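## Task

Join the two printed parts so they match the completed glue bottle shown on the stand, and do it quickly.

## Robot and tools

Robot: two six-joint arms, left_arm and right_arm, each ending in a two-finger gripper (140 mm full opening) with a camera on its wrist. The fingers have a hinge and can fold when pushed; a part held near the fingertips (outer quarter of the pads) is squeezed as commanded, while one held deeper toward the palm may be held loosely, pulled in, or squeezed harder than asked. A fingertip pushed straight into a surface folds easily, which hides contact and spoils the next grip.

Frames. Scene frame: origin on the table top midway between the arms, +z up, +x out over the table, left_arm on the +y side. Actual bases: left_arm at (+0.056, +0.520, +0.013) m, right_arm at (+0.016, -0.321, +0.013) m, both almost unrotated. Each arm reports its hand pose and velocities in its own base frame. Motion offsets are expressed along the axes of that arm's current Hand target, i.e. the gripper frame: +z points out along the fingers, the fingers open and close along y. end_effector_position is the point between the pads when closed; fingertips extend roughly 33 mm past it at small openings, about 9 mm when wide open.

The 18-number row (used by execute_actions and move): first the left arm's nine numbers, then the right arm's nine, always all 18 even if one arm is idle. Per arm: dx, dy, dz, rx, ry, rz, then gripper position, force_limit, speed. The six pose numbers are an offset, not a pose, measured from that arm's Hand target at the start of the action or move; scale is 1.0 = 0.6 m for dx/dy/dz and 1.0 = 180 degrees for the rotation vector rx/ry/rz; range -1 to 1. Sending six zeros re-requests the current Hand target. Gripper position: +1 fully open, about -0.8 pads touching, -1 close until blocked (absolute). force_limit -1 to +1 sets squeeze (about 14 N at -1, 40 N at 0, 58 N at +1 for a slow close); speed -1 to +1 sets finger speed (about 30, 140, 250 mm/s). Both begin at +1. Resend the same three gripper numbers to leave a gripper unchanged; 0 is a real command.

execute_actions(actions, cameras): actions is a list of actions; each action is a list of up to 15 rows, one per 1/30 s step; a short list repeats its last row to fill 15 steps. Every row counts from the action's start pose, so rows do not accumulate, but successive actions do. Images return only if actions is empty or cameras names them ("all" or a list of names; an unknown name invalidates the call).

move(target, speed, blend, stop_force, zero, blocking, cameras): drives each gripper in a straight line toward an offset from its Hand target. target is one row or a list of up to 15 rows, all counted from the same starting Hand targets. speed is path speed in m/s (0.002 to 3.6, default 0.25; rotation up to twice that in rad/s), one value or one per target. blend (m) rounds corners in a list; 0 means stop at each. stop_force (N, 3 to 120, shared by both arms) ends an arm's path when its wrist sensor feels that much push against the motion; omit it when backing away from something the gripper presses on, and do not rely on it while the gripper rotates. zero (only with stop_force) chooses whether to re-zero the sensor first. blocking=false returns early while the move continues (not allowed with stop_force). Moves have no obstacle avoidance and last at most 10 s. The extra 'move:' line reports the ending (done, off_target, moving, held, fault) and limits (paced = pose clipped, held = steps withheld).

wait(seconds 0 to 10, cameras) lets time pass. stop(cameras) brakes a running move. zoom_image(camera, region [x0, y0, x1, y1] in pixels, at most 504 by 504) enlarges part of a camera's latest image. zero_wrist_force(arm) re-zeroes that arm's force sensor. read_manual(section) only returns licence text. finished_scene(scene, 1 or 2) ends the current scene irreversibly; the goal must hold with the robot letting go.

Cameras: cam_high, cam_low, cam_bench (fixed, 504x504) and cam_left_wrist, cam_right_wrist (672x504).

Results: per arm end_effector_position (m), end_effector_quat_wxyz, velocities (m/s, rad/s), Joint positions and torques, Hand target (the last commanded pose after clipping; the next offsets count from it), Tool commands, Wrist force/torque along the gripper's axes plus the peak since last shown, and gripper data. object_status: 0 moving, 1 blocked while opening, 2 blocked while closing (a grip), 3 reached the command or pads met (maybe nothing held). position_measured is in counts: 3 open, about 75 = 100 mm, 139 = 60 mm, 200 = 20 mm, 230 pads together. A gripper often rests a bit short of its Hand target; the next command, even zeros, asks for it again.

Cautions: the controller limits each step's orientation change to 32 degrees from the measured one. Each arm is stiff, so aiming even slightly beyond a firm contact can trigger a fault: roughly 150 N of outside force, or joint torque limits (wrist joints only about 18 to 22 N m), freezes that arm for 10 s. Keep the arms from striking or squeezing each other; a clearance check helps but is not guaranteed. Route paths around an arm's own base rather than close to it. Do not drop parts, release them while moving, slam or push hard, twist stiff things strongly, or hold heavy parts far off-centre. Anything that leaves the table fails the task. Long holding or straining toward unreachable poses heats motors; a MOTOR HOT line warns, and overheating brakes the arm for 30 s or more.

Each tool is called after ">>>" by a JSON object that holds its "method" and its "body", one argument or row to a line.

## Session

>>> {"method": "execute_actions", "body": {
  "actions": []
}}

Scene clock: 0.00 s.
left_arm: end_effector_position=(+0.4745, +0.0474, +0.1049) position_measured=3 object_status=3 end_effector_quat_wxyz=(-0.096, +0.966, -0.010, +0.240) | right_arm: end_effector_position=(+0.0264, -0.5283, +0.1695) position_measured=3 object_status=3 end_effector_quat_wxyz=(-0.440, -0.315, +0.759, -0.361)
Joint positions: left_arm=[-0.443 -1.817 2.466 -2.596 -1.199 2.791] | right_arm=[-1.462 -1.242 2.531 -4.004 -2.127 3.671]
Joint velocities: within noise
Joint torques (N m): no reading
Wrist force (N): no reading
Wrist torque (N m): no reading
Wrist force, peak (N): no reading
Hand target: left_arm +0.4745, +0.0474, +0.1049; -0.096, +0.966, -0.010, +0.240 | right_arm +0.0264, -0.5283, +0.1695; -0.440, -0.315, +0.759, -0.361
Tool commands: left_gripper/position=+1.0 left_gripper/force_limit=+1.0 left_gripper/speed=+1.0 right_gripper/position=+1.0 right_gripper/force_limit=+1.0 right_gripper/speed=+1.0
camera_calibration:
cam_left_wrist: T_world_to_cam=[[0.0255412, -0.984177, -0.175336, 0.0596553], [-0.991598, -0.00269367, -0.129326, 0.489068], [0.126808, 0.177166, -0.975978, 0.175878], [0, 0, 0, 1]] pos_world=[0.461133, 0.0288693, 0.245362]
cam_right_wrist: T_world_to_cam=[[-0.788791, 0.537239, -0.298634, 0.364828], [0.556222, 0.417123, -0.718767, 0.332489], [-0.261582, -0.733064, -0.627847, -0.129121], [0, 0, 0, 1]] pos_world=[0.0690593, -0.429343, 0.266864]

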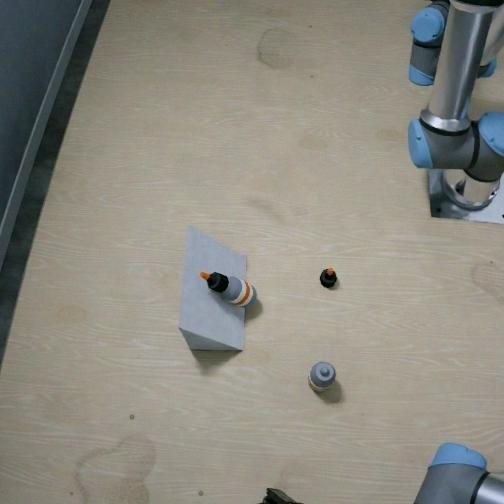

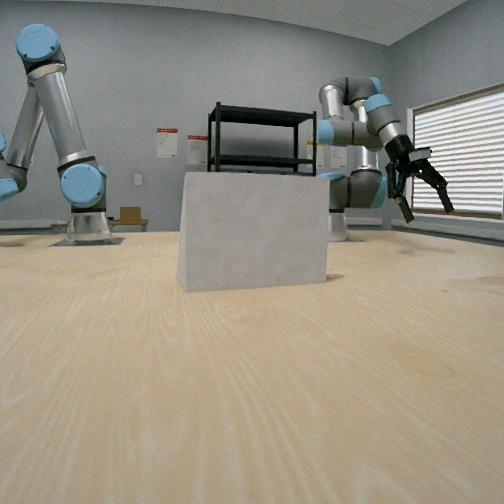

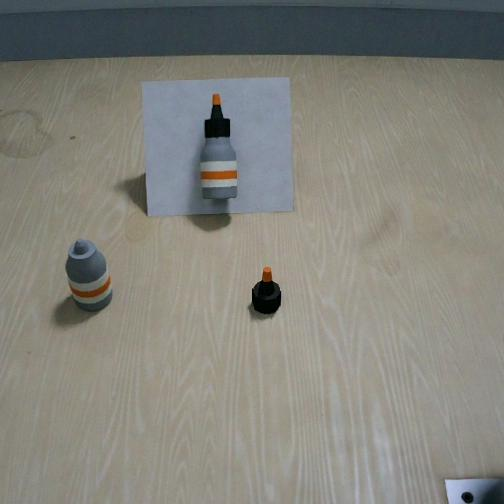

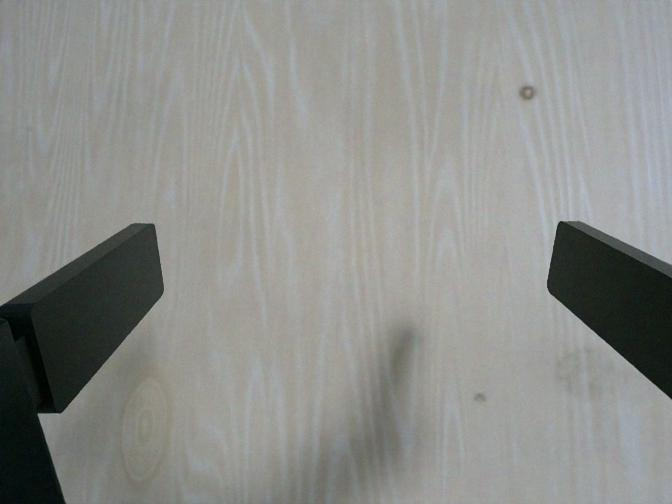

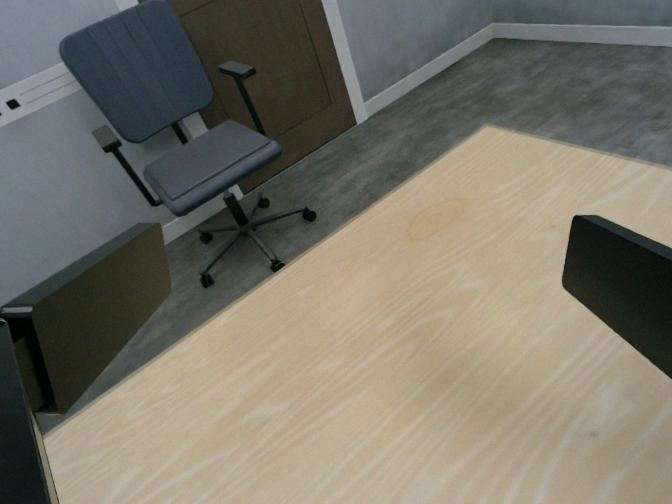

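>>> {"method": "move", "body": {
  "target": [
    [0.1155,-0.0475,-0.217,-0.05,-0.02,0.12,1,1,1,0,0,0,0,0,0,1,1,1],
    [-0.062,0.884,-0.448,-0.169,-0.0725,0.481,-0.08,1,1,0,0,0,0,0,0,1,1,1]
  ],
  "speed": 0.7,
  "blend": [0.1,0],
  "cameras": ["cam_left_wrist"]
}}

>>> {"method": "zoom_image", "body": {
  "camera": "cam_left_wrist",
  "region": [250, 170, 430, 330]
}}

>>> {"method": "execute_actions", "body": {
  "actions": [],
  "cameras": ["cam_bench"]
}}

>>> {"method": "zoom_image", "body": {
  "camera": "cam_bench",
  "region": [50, 220, 130, 330]
}}

>>> {"method": "zoom_image", "body": {
  "camera": "cam_bench",
  "region": [230, 250, 300, 330]
}}

>>> {"method": "zoom_image", "body": {
  "camera": "cam_bench",
  "region": [170, 80, 270, 210]
}}

Scene clock: 5.57 s.
left_arm: end_effector_position=(+0.3307, -0.5193, +0.2194) position_measured=139 object_status=0 end_effector_quat_wxyz=(+0.000, +0.707, -0.707, +0.000) | right_arm: end_effector_position=(+0.0264, -0.5283, +0.1695) position_measured=3 object_status=3 end_effector_quat_wxyz=(-0.440, -0.315, +0.759, -0.361)
Joint positions: left_arm=[-1.222 -1.305 1.412 -1.677 -1.571 3.49] | right_arm=[-1.462 -1.242 2.531 -4.004 -2.127 3.671]
Joint torques (N m): left_arm=[13.49 -29.49 -34.41 0.27 -1.8 2.57] | right_arm=[-0.93 -25.12 -10.12 -3.06 -0.72 -0.27]
Wrist force (N): left_arm=[1.2 -0.7 0.9] | right_arm=[-0.1 0.0 -0.1]
Wrist torque (N m): left_arm=[-0.05 -0.09 -0.02] | right_arm=[0.00 0.02 0.01]
Wrist force, peak (N): left_arm=[3.7 0.8 1.1] | right_arm=[0.2 0.3 -0.5]
Hand target: left_arm +0.3307, -0.5193, +0.2194; +0.000, +0.707, -0.707, +0.000 | right_arm +0.0264, -0.5283, +0.1695; -0.440, -0.315, +0.759, -0.361
Off the commanded pose: left_arm 0.000 m, 0 deg | right_arm 0.000 m, 0 deg.
move: done
camera_calibration:
cam_left_wrist: T_world_to_cam=[[-0.99987, -0.00685998, 0.0145927, 0.330614], [-0.00130976, 0.936551, 0.350528, 0.414716], [-0.0160714, 0.350464, -0.936438, 0.534847], [0, 0, 0, 1]] pos_world=[0.33971, -0.573579, 0.350657]
Images, in order (width x height): cam_left_wrist 672x504.

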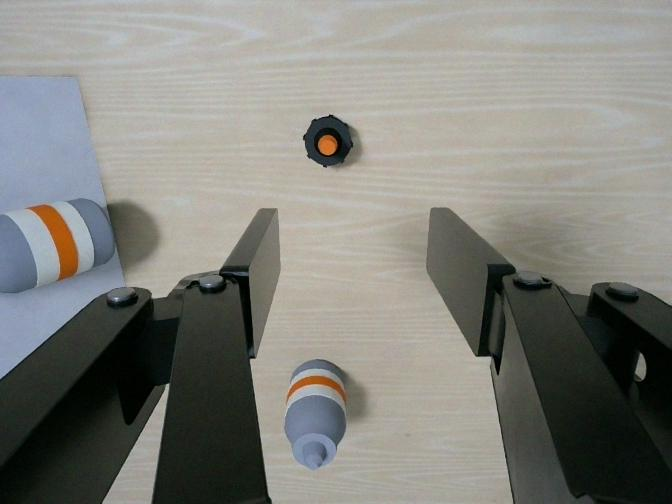

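Scaled by 2.800 from the camera's 672x504 image, which has a finer 960x720 frame.

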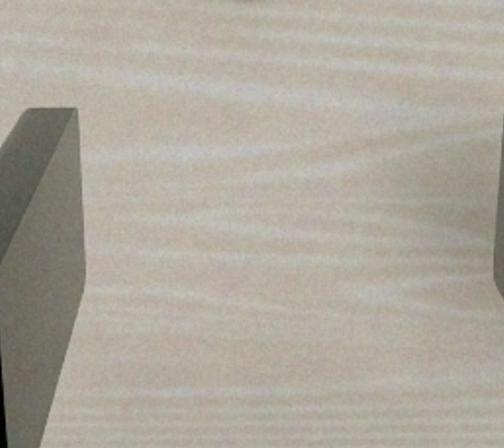

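Scene clock: 5.57 s.
left_arm: end_effector_position=(+0.3307, -0.5193, +0.2194) position_measured=139 object_status=0 end_effector_quat_wxyz=(+0.000, +0.707, -0.707, +0.000) | right_arm: end_effector_position=(+0.0264, -0.5283, +0.1695) position_measured=3 object_status=3 end_effector_quat_wxyz=(-0.440, -0.315, +0.759, -0.361)
Joint positions: left_arm=[-1.222 -1.305 1.412 -1.677 -1.571 3.49] | right_arm=[-1.462 -1.242 2.531 -4.004 -2.127 3.671]
Joint velocities: within noise
Joint torques (N m): left_arm=[13.49 -29.49 -34.41 0.27 -1.8 2.57] | right_arm=[-0.93 -25.12 -10.12 -3.06 -0.72 -0.27]
Wrist force (N): left_arm=[1.2 -0.7 0.9] | right_arm=[-0.1 0.0 -0.1]
Wrist torque (N m): left_arm=[-0.05 -0.09 -0.02] | right_arm=[0.00 0.02 0.01]
Wrist force, peak (N): left_arm=[1.2 -0.7 0.9] | right_arm=[-0.1 0.0 -0.1]
Hand target: left_arm +0.3307, -0.5193, +0.2194; +0.000, +0.707, -0.707, +0.000 | right_arm +0.0264, -0.5283, +0.1695; -0.440, -0.315, +0.759, -0.361
Tool commands: left_gripper/position=-0.08 left_gripper/force_limit=+1.0 left_gripper/speed=+1.0 right_gripper/position=+1.0 right_gripper/force_limit=+1.0 right_gripper/speed=+1.0
Off the commanded pose: left_arm 0.000 m, 0 deg | right_arm 0.000 m, 0 deg.
Images, in order (width x height): cam_bench 504x504.

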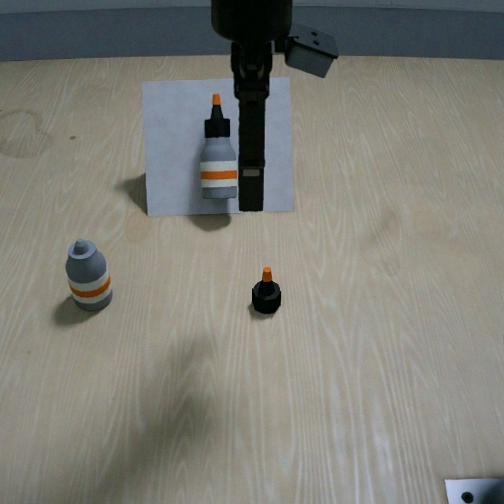

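Scaled by 4.582 from the camera's 504x504 image, which has a finer 720x720 frame.

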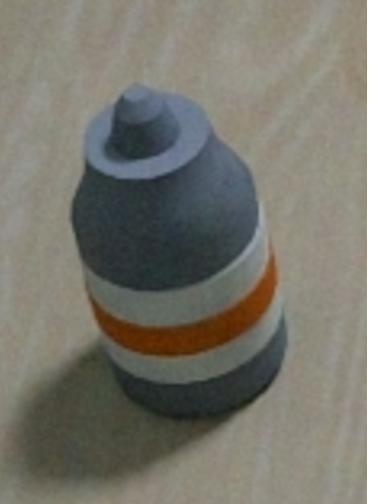

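Scaled by 6.300 from the camera's 504x504 image, which has a finer 720x720 frame.

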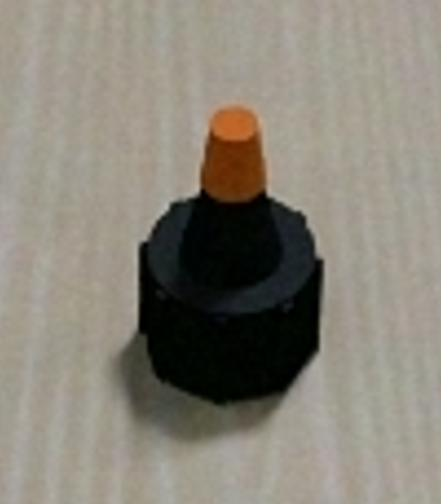

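Scaled by 3.877 from the camera's 504x504 image, which has a finer 720x720 frame.

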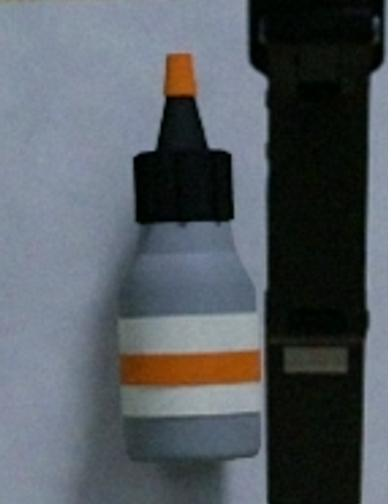

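>>> {"method": "move", "body": {
  "target": [
    [0.03,-0.015,0.05,0,0,0,-0.08,0,-1,0,0,0,0,0,0,1,1,1],
    [0.03,-0.015,0.317,0,0,0,-0.08,0,-1,0,0,0,0,0,0,1,1,1]
  ],
  "speed": 0.25,
  "blend": [0.02,0],
  "cameras": ["cam_left_wrist","cam_bench"]
}}

Scene clock: 8.37 s.
left_arm: end_effector_position=(+0.3397, -0.5372, +0.0293) position_measured=139 object_status=3 end_effector_quat_wxyz=(+0.000, +0.707, -0.707, +0.000) end_effector_velocity=(+0.000, -0.001, -0.001) end_effector_angular_velocity=(-0.003, -0.001, -0.001) | right_arm: end_effector_position=(+0.0264, -0.5283, +0.1695) position_measured=3 object_status=3 end_effector_quat_wxyz=(-0.440, -0.315, +0.759, -0.361)
Joint positions: left_arm=[-1.218 -1.116 1.662 -2.116 -1.571 3.494] | right_arm=[-1.462 -1.242 2.531 -4.004 -2.127 3.671]
Joint velocities: left_arm=[0 0.002 0.001 -0.005 0 0] | right_arm=[within noise]
Joint torques (N m): left_arm=[13.13 -32.65 -11.93 -6.54 1.57 2.48] | right_arm=[-0.08 -24.28 -10.6 -3.03 -0.9 -0.1]
Wrist force (N): left_arm=[1.6 -0.7 1.0] | right_arm=[0.2 -0.1 -0.1]
Wrist torque (N m): left_arm=[-0.05 -0.17 -0.02] | right_arm=[-0.02 -0.04 0.00]
Wrist force, peak (N): left_arm=[1.6 -1.1 2.2] | right_arm=[0.5 -0.2 -0.1]
Hand target: left_arm +0.3397, -0.5372, +0.0292; +0.000, +0.707, -0.707, +0.000 | right_arm +0.0264, -0.5283, +0.1695; -0.440, -0.315, +0.759, -0.361
Off the commanded pose: left_arm 0.000 m, 0 deg | right_arm 0.000 m, 0 deg.
move: done; blend cut to 0.0181 m at target 1
camera_calibration:
cam_left_wrist: T_world_to_cam=[[-0.99987, -0.00685992, 0.014592, 0.342265], [-0.00130841, 0.936518, 0.350616, 0.497999], [-0.0160709, 0.350552, -0.936405, 0.363259], [0, 0, 0, 1]] pos_world=[0.34871, -0.591379, 0.160557]
Images, in order (width x height): cam_bench 504x504, cam_left_wrist 672x504.

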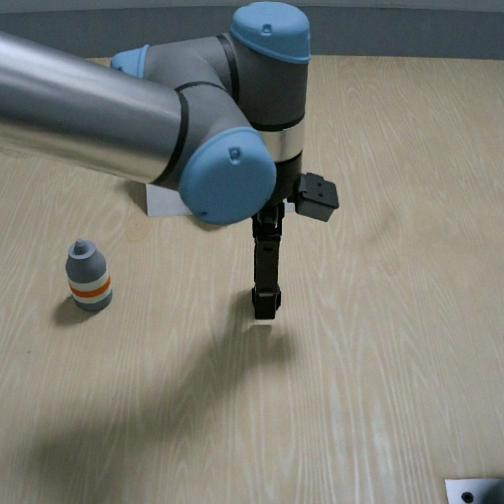

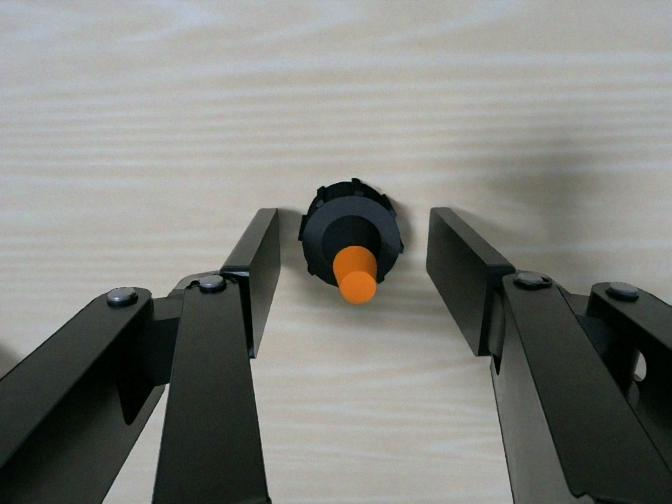

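>>> {"method": "move", "body": {
  "target": [
    [0.0062,-0.001,0,0,0,0,-0.08,0,-1,0,0,0,0,0,0,1,1,1],
    [0.0062,-0.001,0,0,0,0,-1,0,-1,0,0,0,0,0,0,1,1,1]
  ]
}}

>>> {"method": "wait", "body": {
  "seconds": 0.8
}}

Scene clock: 11.20 s.
left_arm: end_effector_position=(+0.3403, -0.5409, +0.0292) position_measured=177 object_status=0 end_effector_quat_wxyz=(+0.000, +0.707, -0.707, +0.000) | right_arm: end_effector_position=(+0.0264, -0.5283, +0.1695) position_measured=3 object_status=3 end_effector_quat_wxyz=(-0.440, -0.315, +0.759, -0.361)
Joint positions: left_arm=[-1.219 -1.108 1.651 -2.113 -1.571 3.492] | right_arm=[-1.462 -1.242 2.531 -4.004 -2.127 3.671]
Joint torques (N m): left_arm=[-13.34 -33.5 -24.73 0.09 1.22 -2.38] | right_arm=[-0.1 -26.06 -8.58 -2.97 -0.9 -0.21]
Wrist force (N): left_arm=[0.3 -0.6 -10.0] | right_arm=[0.1 0.0 0.0]
Wrist torque (N m): left_arm=[-0.09 -0.17 -0.07] | right_arm=[0.00 -0.02 0.01]
Wrist force, peak (N): left_arm=[0.4 -0.6 -10.1] | right_arm=[0.3 0.3 -0.2]
Hand target: left_arm +0.3403, -0.5409, +0.0292; +0.000, +0.707, -0.707, +0.000 | right_arm +0.0264, -0.5283, +0.1695; -0.440, -0.315, +0.759, -0.361
Off the commanded pose: left_arm 0.000 m, 0 deg | right_arm 0.000 m, 0 deg.
move: done

Scene clock: 12.00 s.
left_arm: end_effector_position=(+0.3403, -0.5409, +0.0292) position_measured=177 object_status=2 end_effector_quat_wxyz=(+0.000, +0.707, -0.707, +0.000) | right_arm: end_effector_position=(+0.0264, -0.5283, +0.1695) position_measured=3 object_status=3 end_effector_quat_wxyz=(-0.440, -0.315, +0.759, -0.361)
Joint positions: left_arm=[-1.219 -1.108 1.651 -2.113 -1.571 3.492] | right_arm=[-1.462 -1.242 2.531 -4.004 -2.127 3.671]
Joint torques (N m): left_arm=[-13.53 -35.07 -18.74 0.15 1.05 -2.34] | right_arm=[-0.84 -25.74 -11.08 -3.12 -0.93 -0.1]
Wrist force (N): left_arm=[0.3 -0.6 -10.1] | right_arm=[0.2 0.0 -0.2]
Wrist torque (N m): left_arm=[-0.07 -0.16 -0.07] | right_arm=[0.00 -0.03 0.00]
Wrist force, peak (N): left_arm=[0.2 -0.3 -10.4] | right_arm=[0.5 0.3 0.1]
Hand target: left_arm +0.3403, -0.5409, +0.0292; +0.000, +0.707, -0.707, +0.000 | right_arm +0.0264, -0.5283, +0.1695; -0.440, -0.315, +0.759, -0.361
Tool commands: left_gripper/position=-1.0 left_gripper/force_limit=+0.0 left_gripper/speed=-1.0 right_gripper/position=+1.0 right_gripper/force_limit=+1.0 right_gripper/speed=+1.0
Off the commanded pose: left_arm 0.000 m, 0 deg | right_arm 0.000 m, 0 deg.
wait: 0.80 s; at rest by 0.17 s

>>> {"method": "move", "body": {
  "target": [
    [0,0,-0.25,0,0,0,-1,0,-1,0,0,0,0,0,0,1,1,1],
    [-0.38,-0.0155,-0.25,0,0,0,-1,0,-1,0,0,0,0,0,0,1,1,1],
    [-0.4,-0.0155,-0.205,0,0,0,-1,0,-1,0,0,0,0,0,0,1,1,1]
  ],
  "speed": 0.3,
  "blend": [0.05,0.02,0],
  "cameras": ["cam_left_wrist","cam_bench","cam_high"]
}}

>>> {"method": "zoom_image", "body": {
  "camera": "cam_bench",
  "region": [40, 190, 130, 330]
}}

>>> {"method": "zoom_image", "body": {
  "camera": "cam_high",
  "region": [280, 320, 380, 420]
}}

>>> {"method": "zoom_image", "body": {
  "camera": "cam_left_wrist",
  "region": [260, 110, 440, 320]
}}

Scene clock: 15.13 s.
left_arm: end_effector_position=(+0.3495, -0.3011, +0.1524) position_measured=177 object_status=2 end_effector_quat_wxyz=(+0.000, +0.707, -0.707, +0.000) | right_arm: end_effector_position=(+0.0264, -0.5283, +0.1695) position_measured=3 object_status=3 end_effector_quat_wxyz=(-0.440, -0.315, +0.759, -0.361)
Joint positions: left_arm=[-1.005 -1.642 1.961 -1.889 -1.57 3.707] | right_arm=[-1.462 -1.242 2.531 -4.004 -2.127 3.671]
Joint torques (N m): left_arm=[12.71 -33.96 -12.38 -6.91 -1.67 2.78] | right_arm=[-1.34 -27.03 -10.84 -3.15 -0.84 -0.27]
Wrist force (N): left_arm=[1.4 -0.8 0.9] | right_arm=[0.1 0.0 -0.1]
Wrist torque (N m): left_arm=[-0.09 -0.13 0.00] | right_arm=[-0.01 -0.02 0.00]
Wrist force, peak (N): left_arm=[0.3 -0.5 -10.3] | right_arm=[0.3 0.0 -0.4]
Hand target: left_arm +0.3495, -0.3010, +0.1523; +0.000, +0.707, -0.707, +0.000 | right_arm +0.0264, -0.5283, +0.1695; -0.440, -0.315, +0.759, -0.361
Off the commanded pose: left_arm 0.000 m, 0 deg | right_arm 0.000 m, 0 deg.
move: done; blend cut to 0.0148 m at target 2
camera_calibration:
cam_left_wrist: T_world_to_cam=[[-0.99987, -0.00686137, 0.0145915, 0.351886], [-0.00130995, 0.936518, 0.350617, 0.233834], [-0.0160709, 0.350552, -0.936405, 0.395958], [0, 0, 0, 1]] pos_world=[0.35851, -0.355379, 0.283657]
Images, in order (width x height): cam_high 504x504, cam_bench 504x504, cam_left_wrist 672x504.

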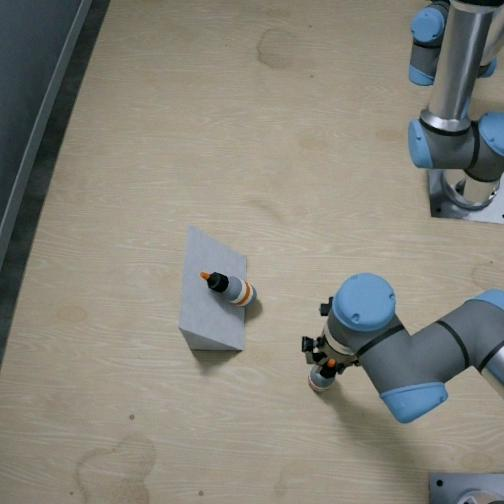

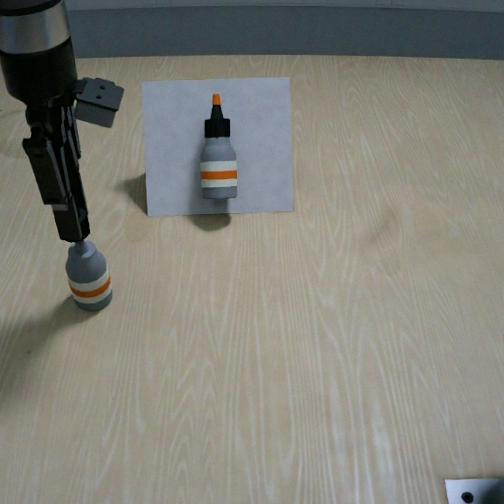

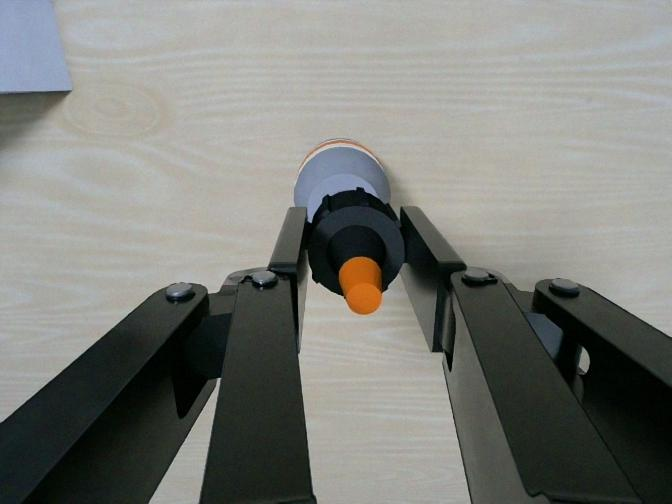

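Scaled by 3.600 from the camera's 504x504 image, which has a finer 720x720 frame.

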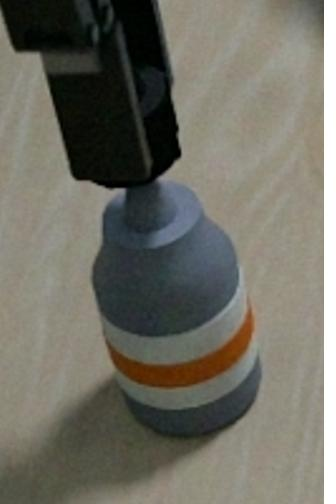

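Scaled by 5.040 from the camera's 504x504 image, which has a finer 720x720 frame.

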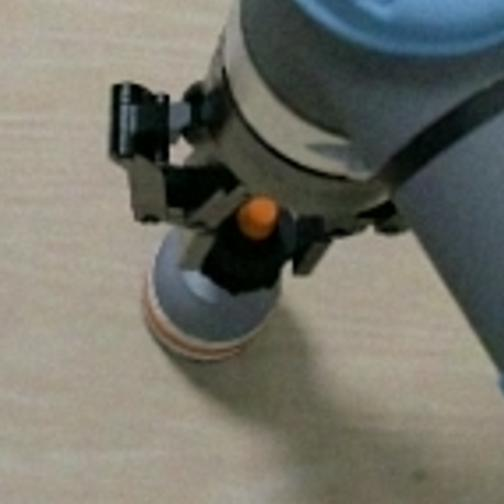

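Scaled by 2.400 from the camera's 672x504 image, which has a finer 960x720 frame.

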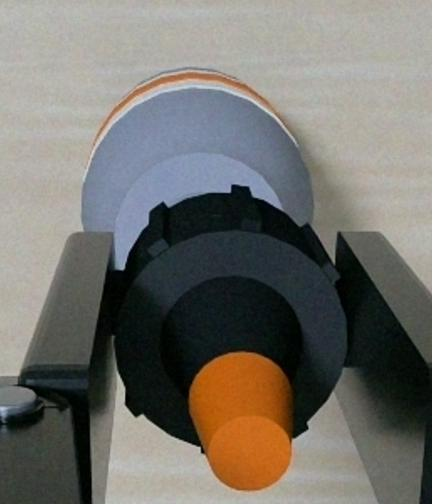

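>>> {"method": "move", "body": {
  "target": [0.0067,-0.0055,0.004,0,0,0,-1,0,-1,0,0,0,0,0,0,1,1,1],
  "speed": 0.1,
  "cameras": ["cam_left_wrist","cam_bench"]
}}

>>> {"method": "zoom_image", "body": {
  "camera": "cam_bench",
  "region": [50, 210, 120, 310]
}}

>>> {"method": "zoom_image", "body": {
  "camera": "cam_left_wrist",
  "region": [260, 110, 440, 320]
}}

Scene clock: 17.27 s.
left_arm: end_effector_position=(+0.3527, -0.3049, +0.1500) position_measured=177 object_status=2 end_effector_quat_wxyz=(+0.000, +0.707, -0.707, +0.000) | right_arm: end_effector_position=(+0.0264, -0.5283, +0.1695) position_measured=3 object_status=3 end_effector_quat_wxyz=(-0.440, -0.315, +0.759, -0.361)
Joint positions: left_arm=[-1.003 -1.628 1.954 -1.896 -1.57 3.709] | right_arm=[-1.462 -1.242 2.531 -4.004 -2.127 3.671]
Joint torques (N m): left_arm=[13.34 -11.48 -34.14 -6.33 -1.4 2.49] | right_arm=[-1.04 -26.52 -10.25 -3.22 -0.96 -0.22]
Wrist force (N): left_arm=[1.6 -0.6 1.0] | right_arm=[0.2 0.3 -0.4]
Wrist torque (N m): left_arm=[-0.04 -0.18 0.01] | right_arm=[0.07 -0.04 0.01]
Wrist force, peak (N): left_arm=[1.6 -0.7 1.2] | right_arm=[0.2 0.3 -0.4]
Hand target: left_arm +0.3528, -0.3050, +0.1499; +0.000, +0.707, -0.707, +0.000 | right_arm +0.0264, -0.5283, +0.1695; -0.440, -0.315, +0.759, -0.361
Off the commanded pose: left_arm 0.000 m, 0 deg | right_arm 0.000 m, 0 deg.
move: done
camera_calibration:
cam_left_wrist: T_world_to_cam=[[-0.99987, -0.00685998, 0.0145927, 0.355094], [-0.00130976, 0.936551, 0.350528, 0.238275], [-0.0160714, 0.350464, -0.936438, 0.395072], [0, 0, 0, 1]] pos_world=[0.36171, -0.359179, 0.281257]
Images, in order (width x height): cam_bench 504x504, cam_left_wrist 672x504.

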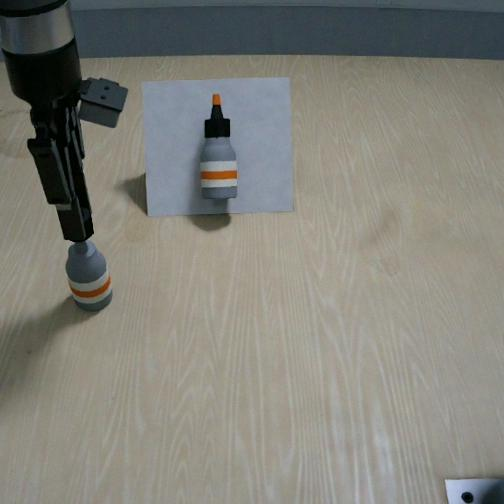

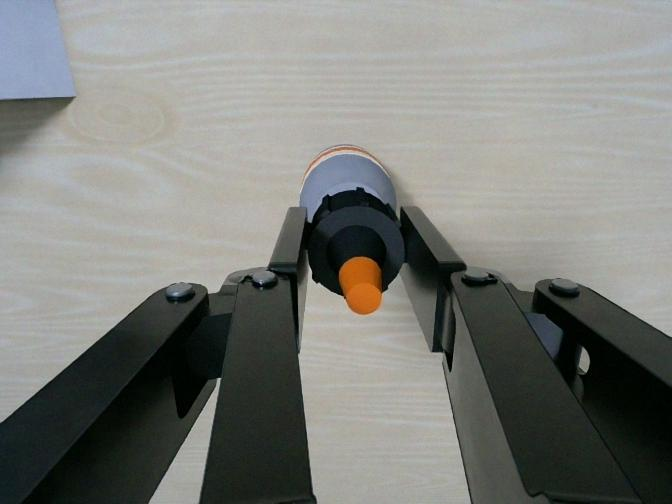

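Scaled by 5.040 from the camera's 504x504 image, which has a finer 720x720 frame.

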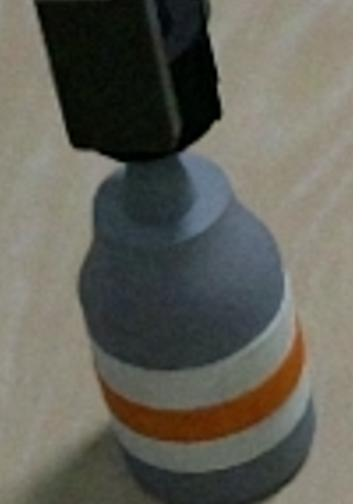

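Scaled by 2.400 from the camera's 672x504 image, which has a finer 960x720 frame.

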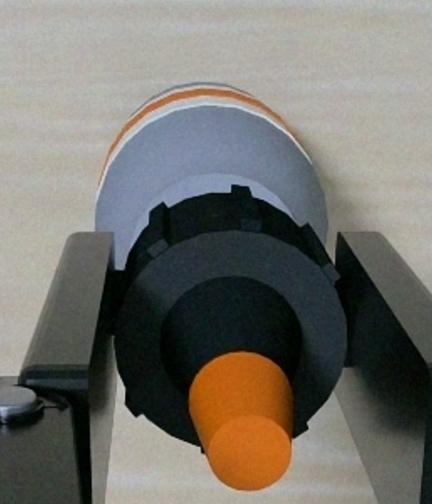

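>>> {"method": "move", "body": {
  "target": [-0.001,0,0.075,0,0,0,-1,0,-1,0,0,0,0,0,0,1,1,1],
  "speed": 0.012,
  "stop_force": 8,
  "cameras": ["cam_left_wrist","cam_bench"]
}}

>>> {"method": "zoom_image", "body": {
  "camera": "cam_bench",
  "region": [50, 210, 120, 310]
}}

Scene clock: 21.80 s.
left_arm: end_effector_position=(+0.3528, -0.3046, +0.1212) position_measured=177 object_status=2 end_effector_quat_wxyz=(+0.000, +0.707, -0.707, +0.000) | right_arm: end_effector_position=(+0.0264, -0.5283, +0.1695) position_measured=3 object_status=3 end_effector_quat_wxyz=(-0.440, -0.315, +0.759, -0.361)
Joint positions: left_arm=[-1.003 -1.602 2.008 -1.976 -1.57 3.709] | right_arm=[-1.462 -1.242 2.531 -4.004 -2.127 3.671]
Joint torques (N m): left_arm=[7.43 -30.25 -30.99 0.19 -0.86 2.03] | right_arm=[-0.34 -26 -10.1 -3.27 -0.98 -0.35]
Wrist force (N): left_arm=[-0.6 0.6 -7.8] | right_arm=[0.1 0.1 -0.3]
Wrist torque (N m): left_arm=[-0.16 -0.21 0.01] | right_arm=[0.03 -0.02 0.00]
Wrist force, peak (N): left_arm=[-2.6 1.5 -19.8] | right_arm=[0.4 -0.3 -0.2]
Hand target: left_arm +0.3528, -0.3046, +0.1212; +0.000, +0.707, -0.707, +0.000 (not the last commanded pose) | right_arm +0.0264, -0.5283, +0.1695; -0.440, -0.315, +0.759, -0.361
Off the commanded pose: left_arm 0.016 m, 0 deg | right_arm 0.000 m, 0 deg.
move: contact (left_arm)
camera_calibration:
cam_left_wrist: T_world_to_cam=[[-0.99987, -0.00685992, 0.014592, 0.355617], [-0.00130841, 0.936518, 0.350616, 0.248054], [-0.0160709, 0.350552, -0.936405, 0.368022], [0, 0, 0, 1]] pos_world=[0.36181, -0.358879, 0.252457]
Images, in order (width x height): cam_bench 504x504, cam_left_wrist 672x504.

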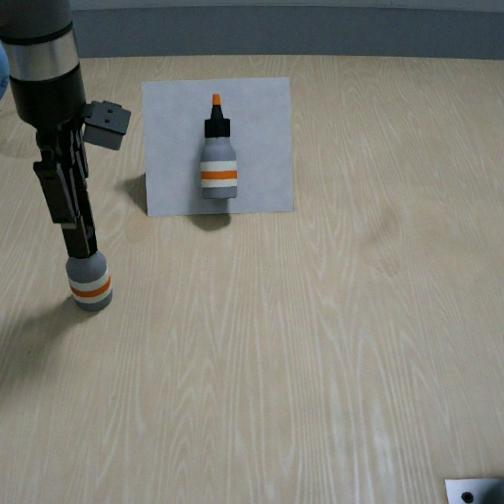

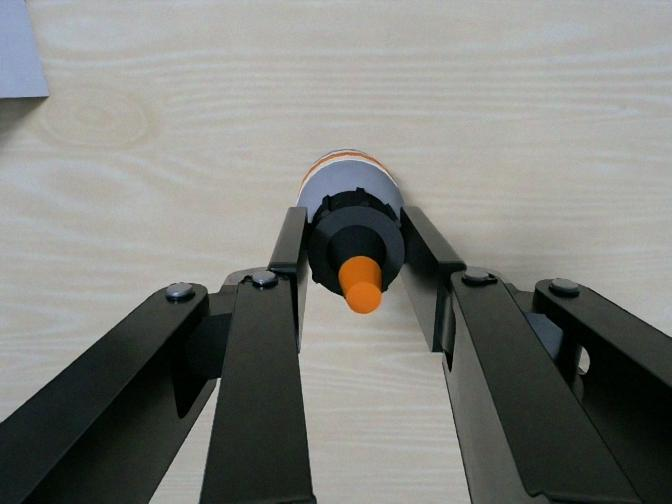

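Scaled by 5.040 from the camera's 504x504 image, which has a finer 720x720 frame.

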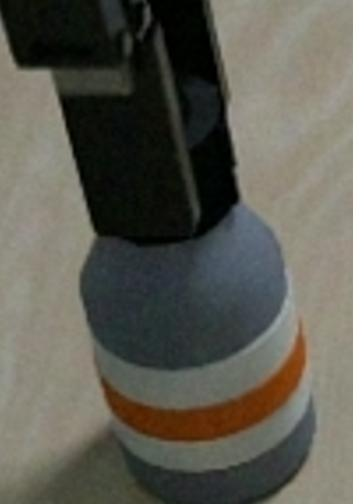

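>>> {"method": "move", "body": {
  "target": [0,0,0.015,0,0,0,-1,0,-1,0,0,0,0,0,0,1,1,1],
  "speed": 0.008,
  "stop_force": 22
}}

>>> {"method": "move", "body": {
  "target": [
    [0,0,-0.001,0,0,0,-0.08,0,-1,0,0,0,0,0,0,1,1,1],
    [0,0,-0.2,0,0,0,-0.08,0,-1,0,0,0,0,0,0,1,1,1]
  ],
  "speed": 0.2,
  "cameras": ["cam_left_wrist","cam_bench"]
}}

>>> {"method": "zoom_image", "body": {
  "camera": "cam_bench",
  "region": [40, 200, 130, 320]
}}

Scene clock: 23.80 s.
left_arm: end_effector_position=(+0.3528, -0.3047, +0.1205) position_measured=177 object_status=2 end_effector_quat_wxyz=(+0.000, +0.707, -0.707, +0.000) | right_arm: end_effector_position=(+0.0264, -0.5283, +0.1695) position_measured=3 object_status=3 end_effector_quat_wxyz=(-0.440, -0.315, +0.759, -0.361)
Joint positions: left_arm=[-1.003 -1.601 2.009 -1.979 -1.57 3.709] | right_arm=[-1.462 -1.242 2.531 -4.004 -2.127 3.671]
Joint torques (N m): left_arm=[2.15 -19.75 -22.18 1.09 -0.82 1.44] | right_arm=[-1.47 -26.18 -9.82 -3.33 -1.09 -0.26]
Wrist force (N): left_arm=[-4.6 2.7 -32.1] | right_arm=[0.2 -0.1 -0.1]
Wrist torque (N m): left_arm=[-0.24 -0.20 0.01] | right_arm=[-0.02 -0.04 0.01]
Wrist force, peak (N): left_arm=[-5.3 3.4 -39.4] | right_arm=[0.3 -0.2 -0.6]
Hand target: left_arm +0.3528, -0.3047, +0.1205; +0.000, +0.707, -0.707, +0.000 (not the last commanded pose) | right_arm +0.0264, -0.5283, +0.1695; -0.440, -0.315, +0.759, -0.361
Off the commanded pose: left_arm 0.008 m, 0 deg | right_arm 0.000 m, 0 deg.
move: contact (left_arm)

Scene clock: 26.27 s.
left_arm: end_effector_position=(+0.3528, -0.3047, +0.2404) position_measured=139 object_status=3 end_effector_quat_wxyz=(+0.000, +0.707, -0.707, +0.000) | right_arm: end_effector_position=(+0.0264, -0.5283, +0.1695) position_measured=3 object_status=3 end_effector_quat_wxyz=(-0.440, -0.315, +0.759, -0.361)
Joint positions: left_arm=[-1.003 -1.674 1.76 -1.657 -1.57 3.709] | right_arm=[-1.462 -1.242 2.531 -4.004 -2.127 3.671]
Joint torques (N m): left_arm=[-11.79 -11.17 -34.4 -0.05 -1.65 -2.43] | right_arm=[-0.66 -26.51 -10.39 -3.35 -0.87 -0.52]
Wrist force (N): left_arm=[1.5 -0.8 0.7] | right_arm=[0.0 0.1 -0.2]
Wrist torque (N m): left_arm=[-0.08 -0.15 -0.01] | right_arm=[0.01 0.00 0.01]
Wrist force, peak (N): left_arm=[-4.7 2.5 -32.2] | right_arm=[0.1 0.0 -0.6]
Hand target: left_arm +0.3528, -0.3047, +0.2405; +0.000, +0.707, -0.707, +0.000 | right_arm +0.0264, -0.5283, +0.1695; -0.440, -0.315, +0.759, -0.361
Off the commanded pose: left_arm 0.000 m, 0 deg | right_arm 0.000 m, 0 deg.
move: done
camera_calibration:
cam_left_wrist: T_world_to_cam=[[-0.999875, -0.00684615, 0.0142793, 0.354001], [-0.00141365, 0.936706, 0.350113, 0.206555], [-0.0157724, 0.350049, -0.936598, 0.479426], [0, 0, 0, 1]] pos_world=[0.361811, -0.35888, 0.371657]
Images, in order (width x height): cam_bench 504x504, cam_left_wrist 672x504.

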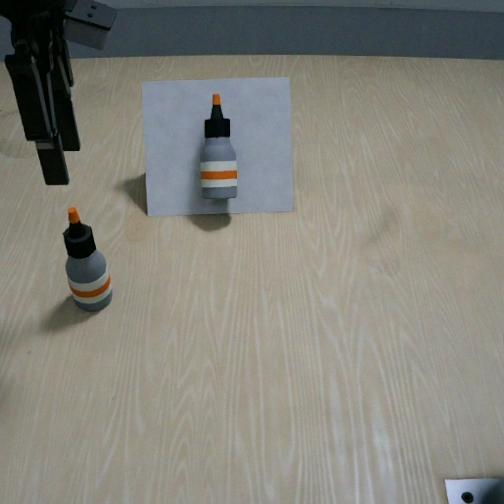

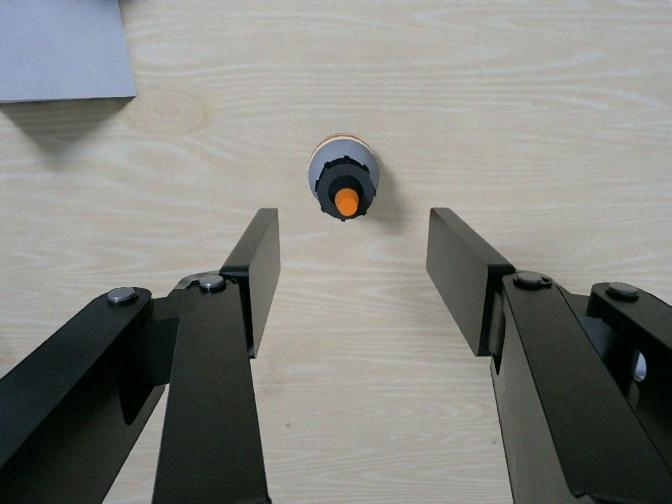

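Scaled by 4.200 from the camera's 504x504 image, which has a finer 720x720 frame.

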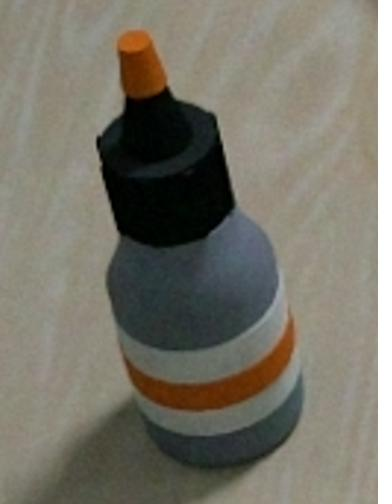

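>>> {"method": "finished_scene", "body": {
  "scene": 2
}}

The scene is finished: the task was done.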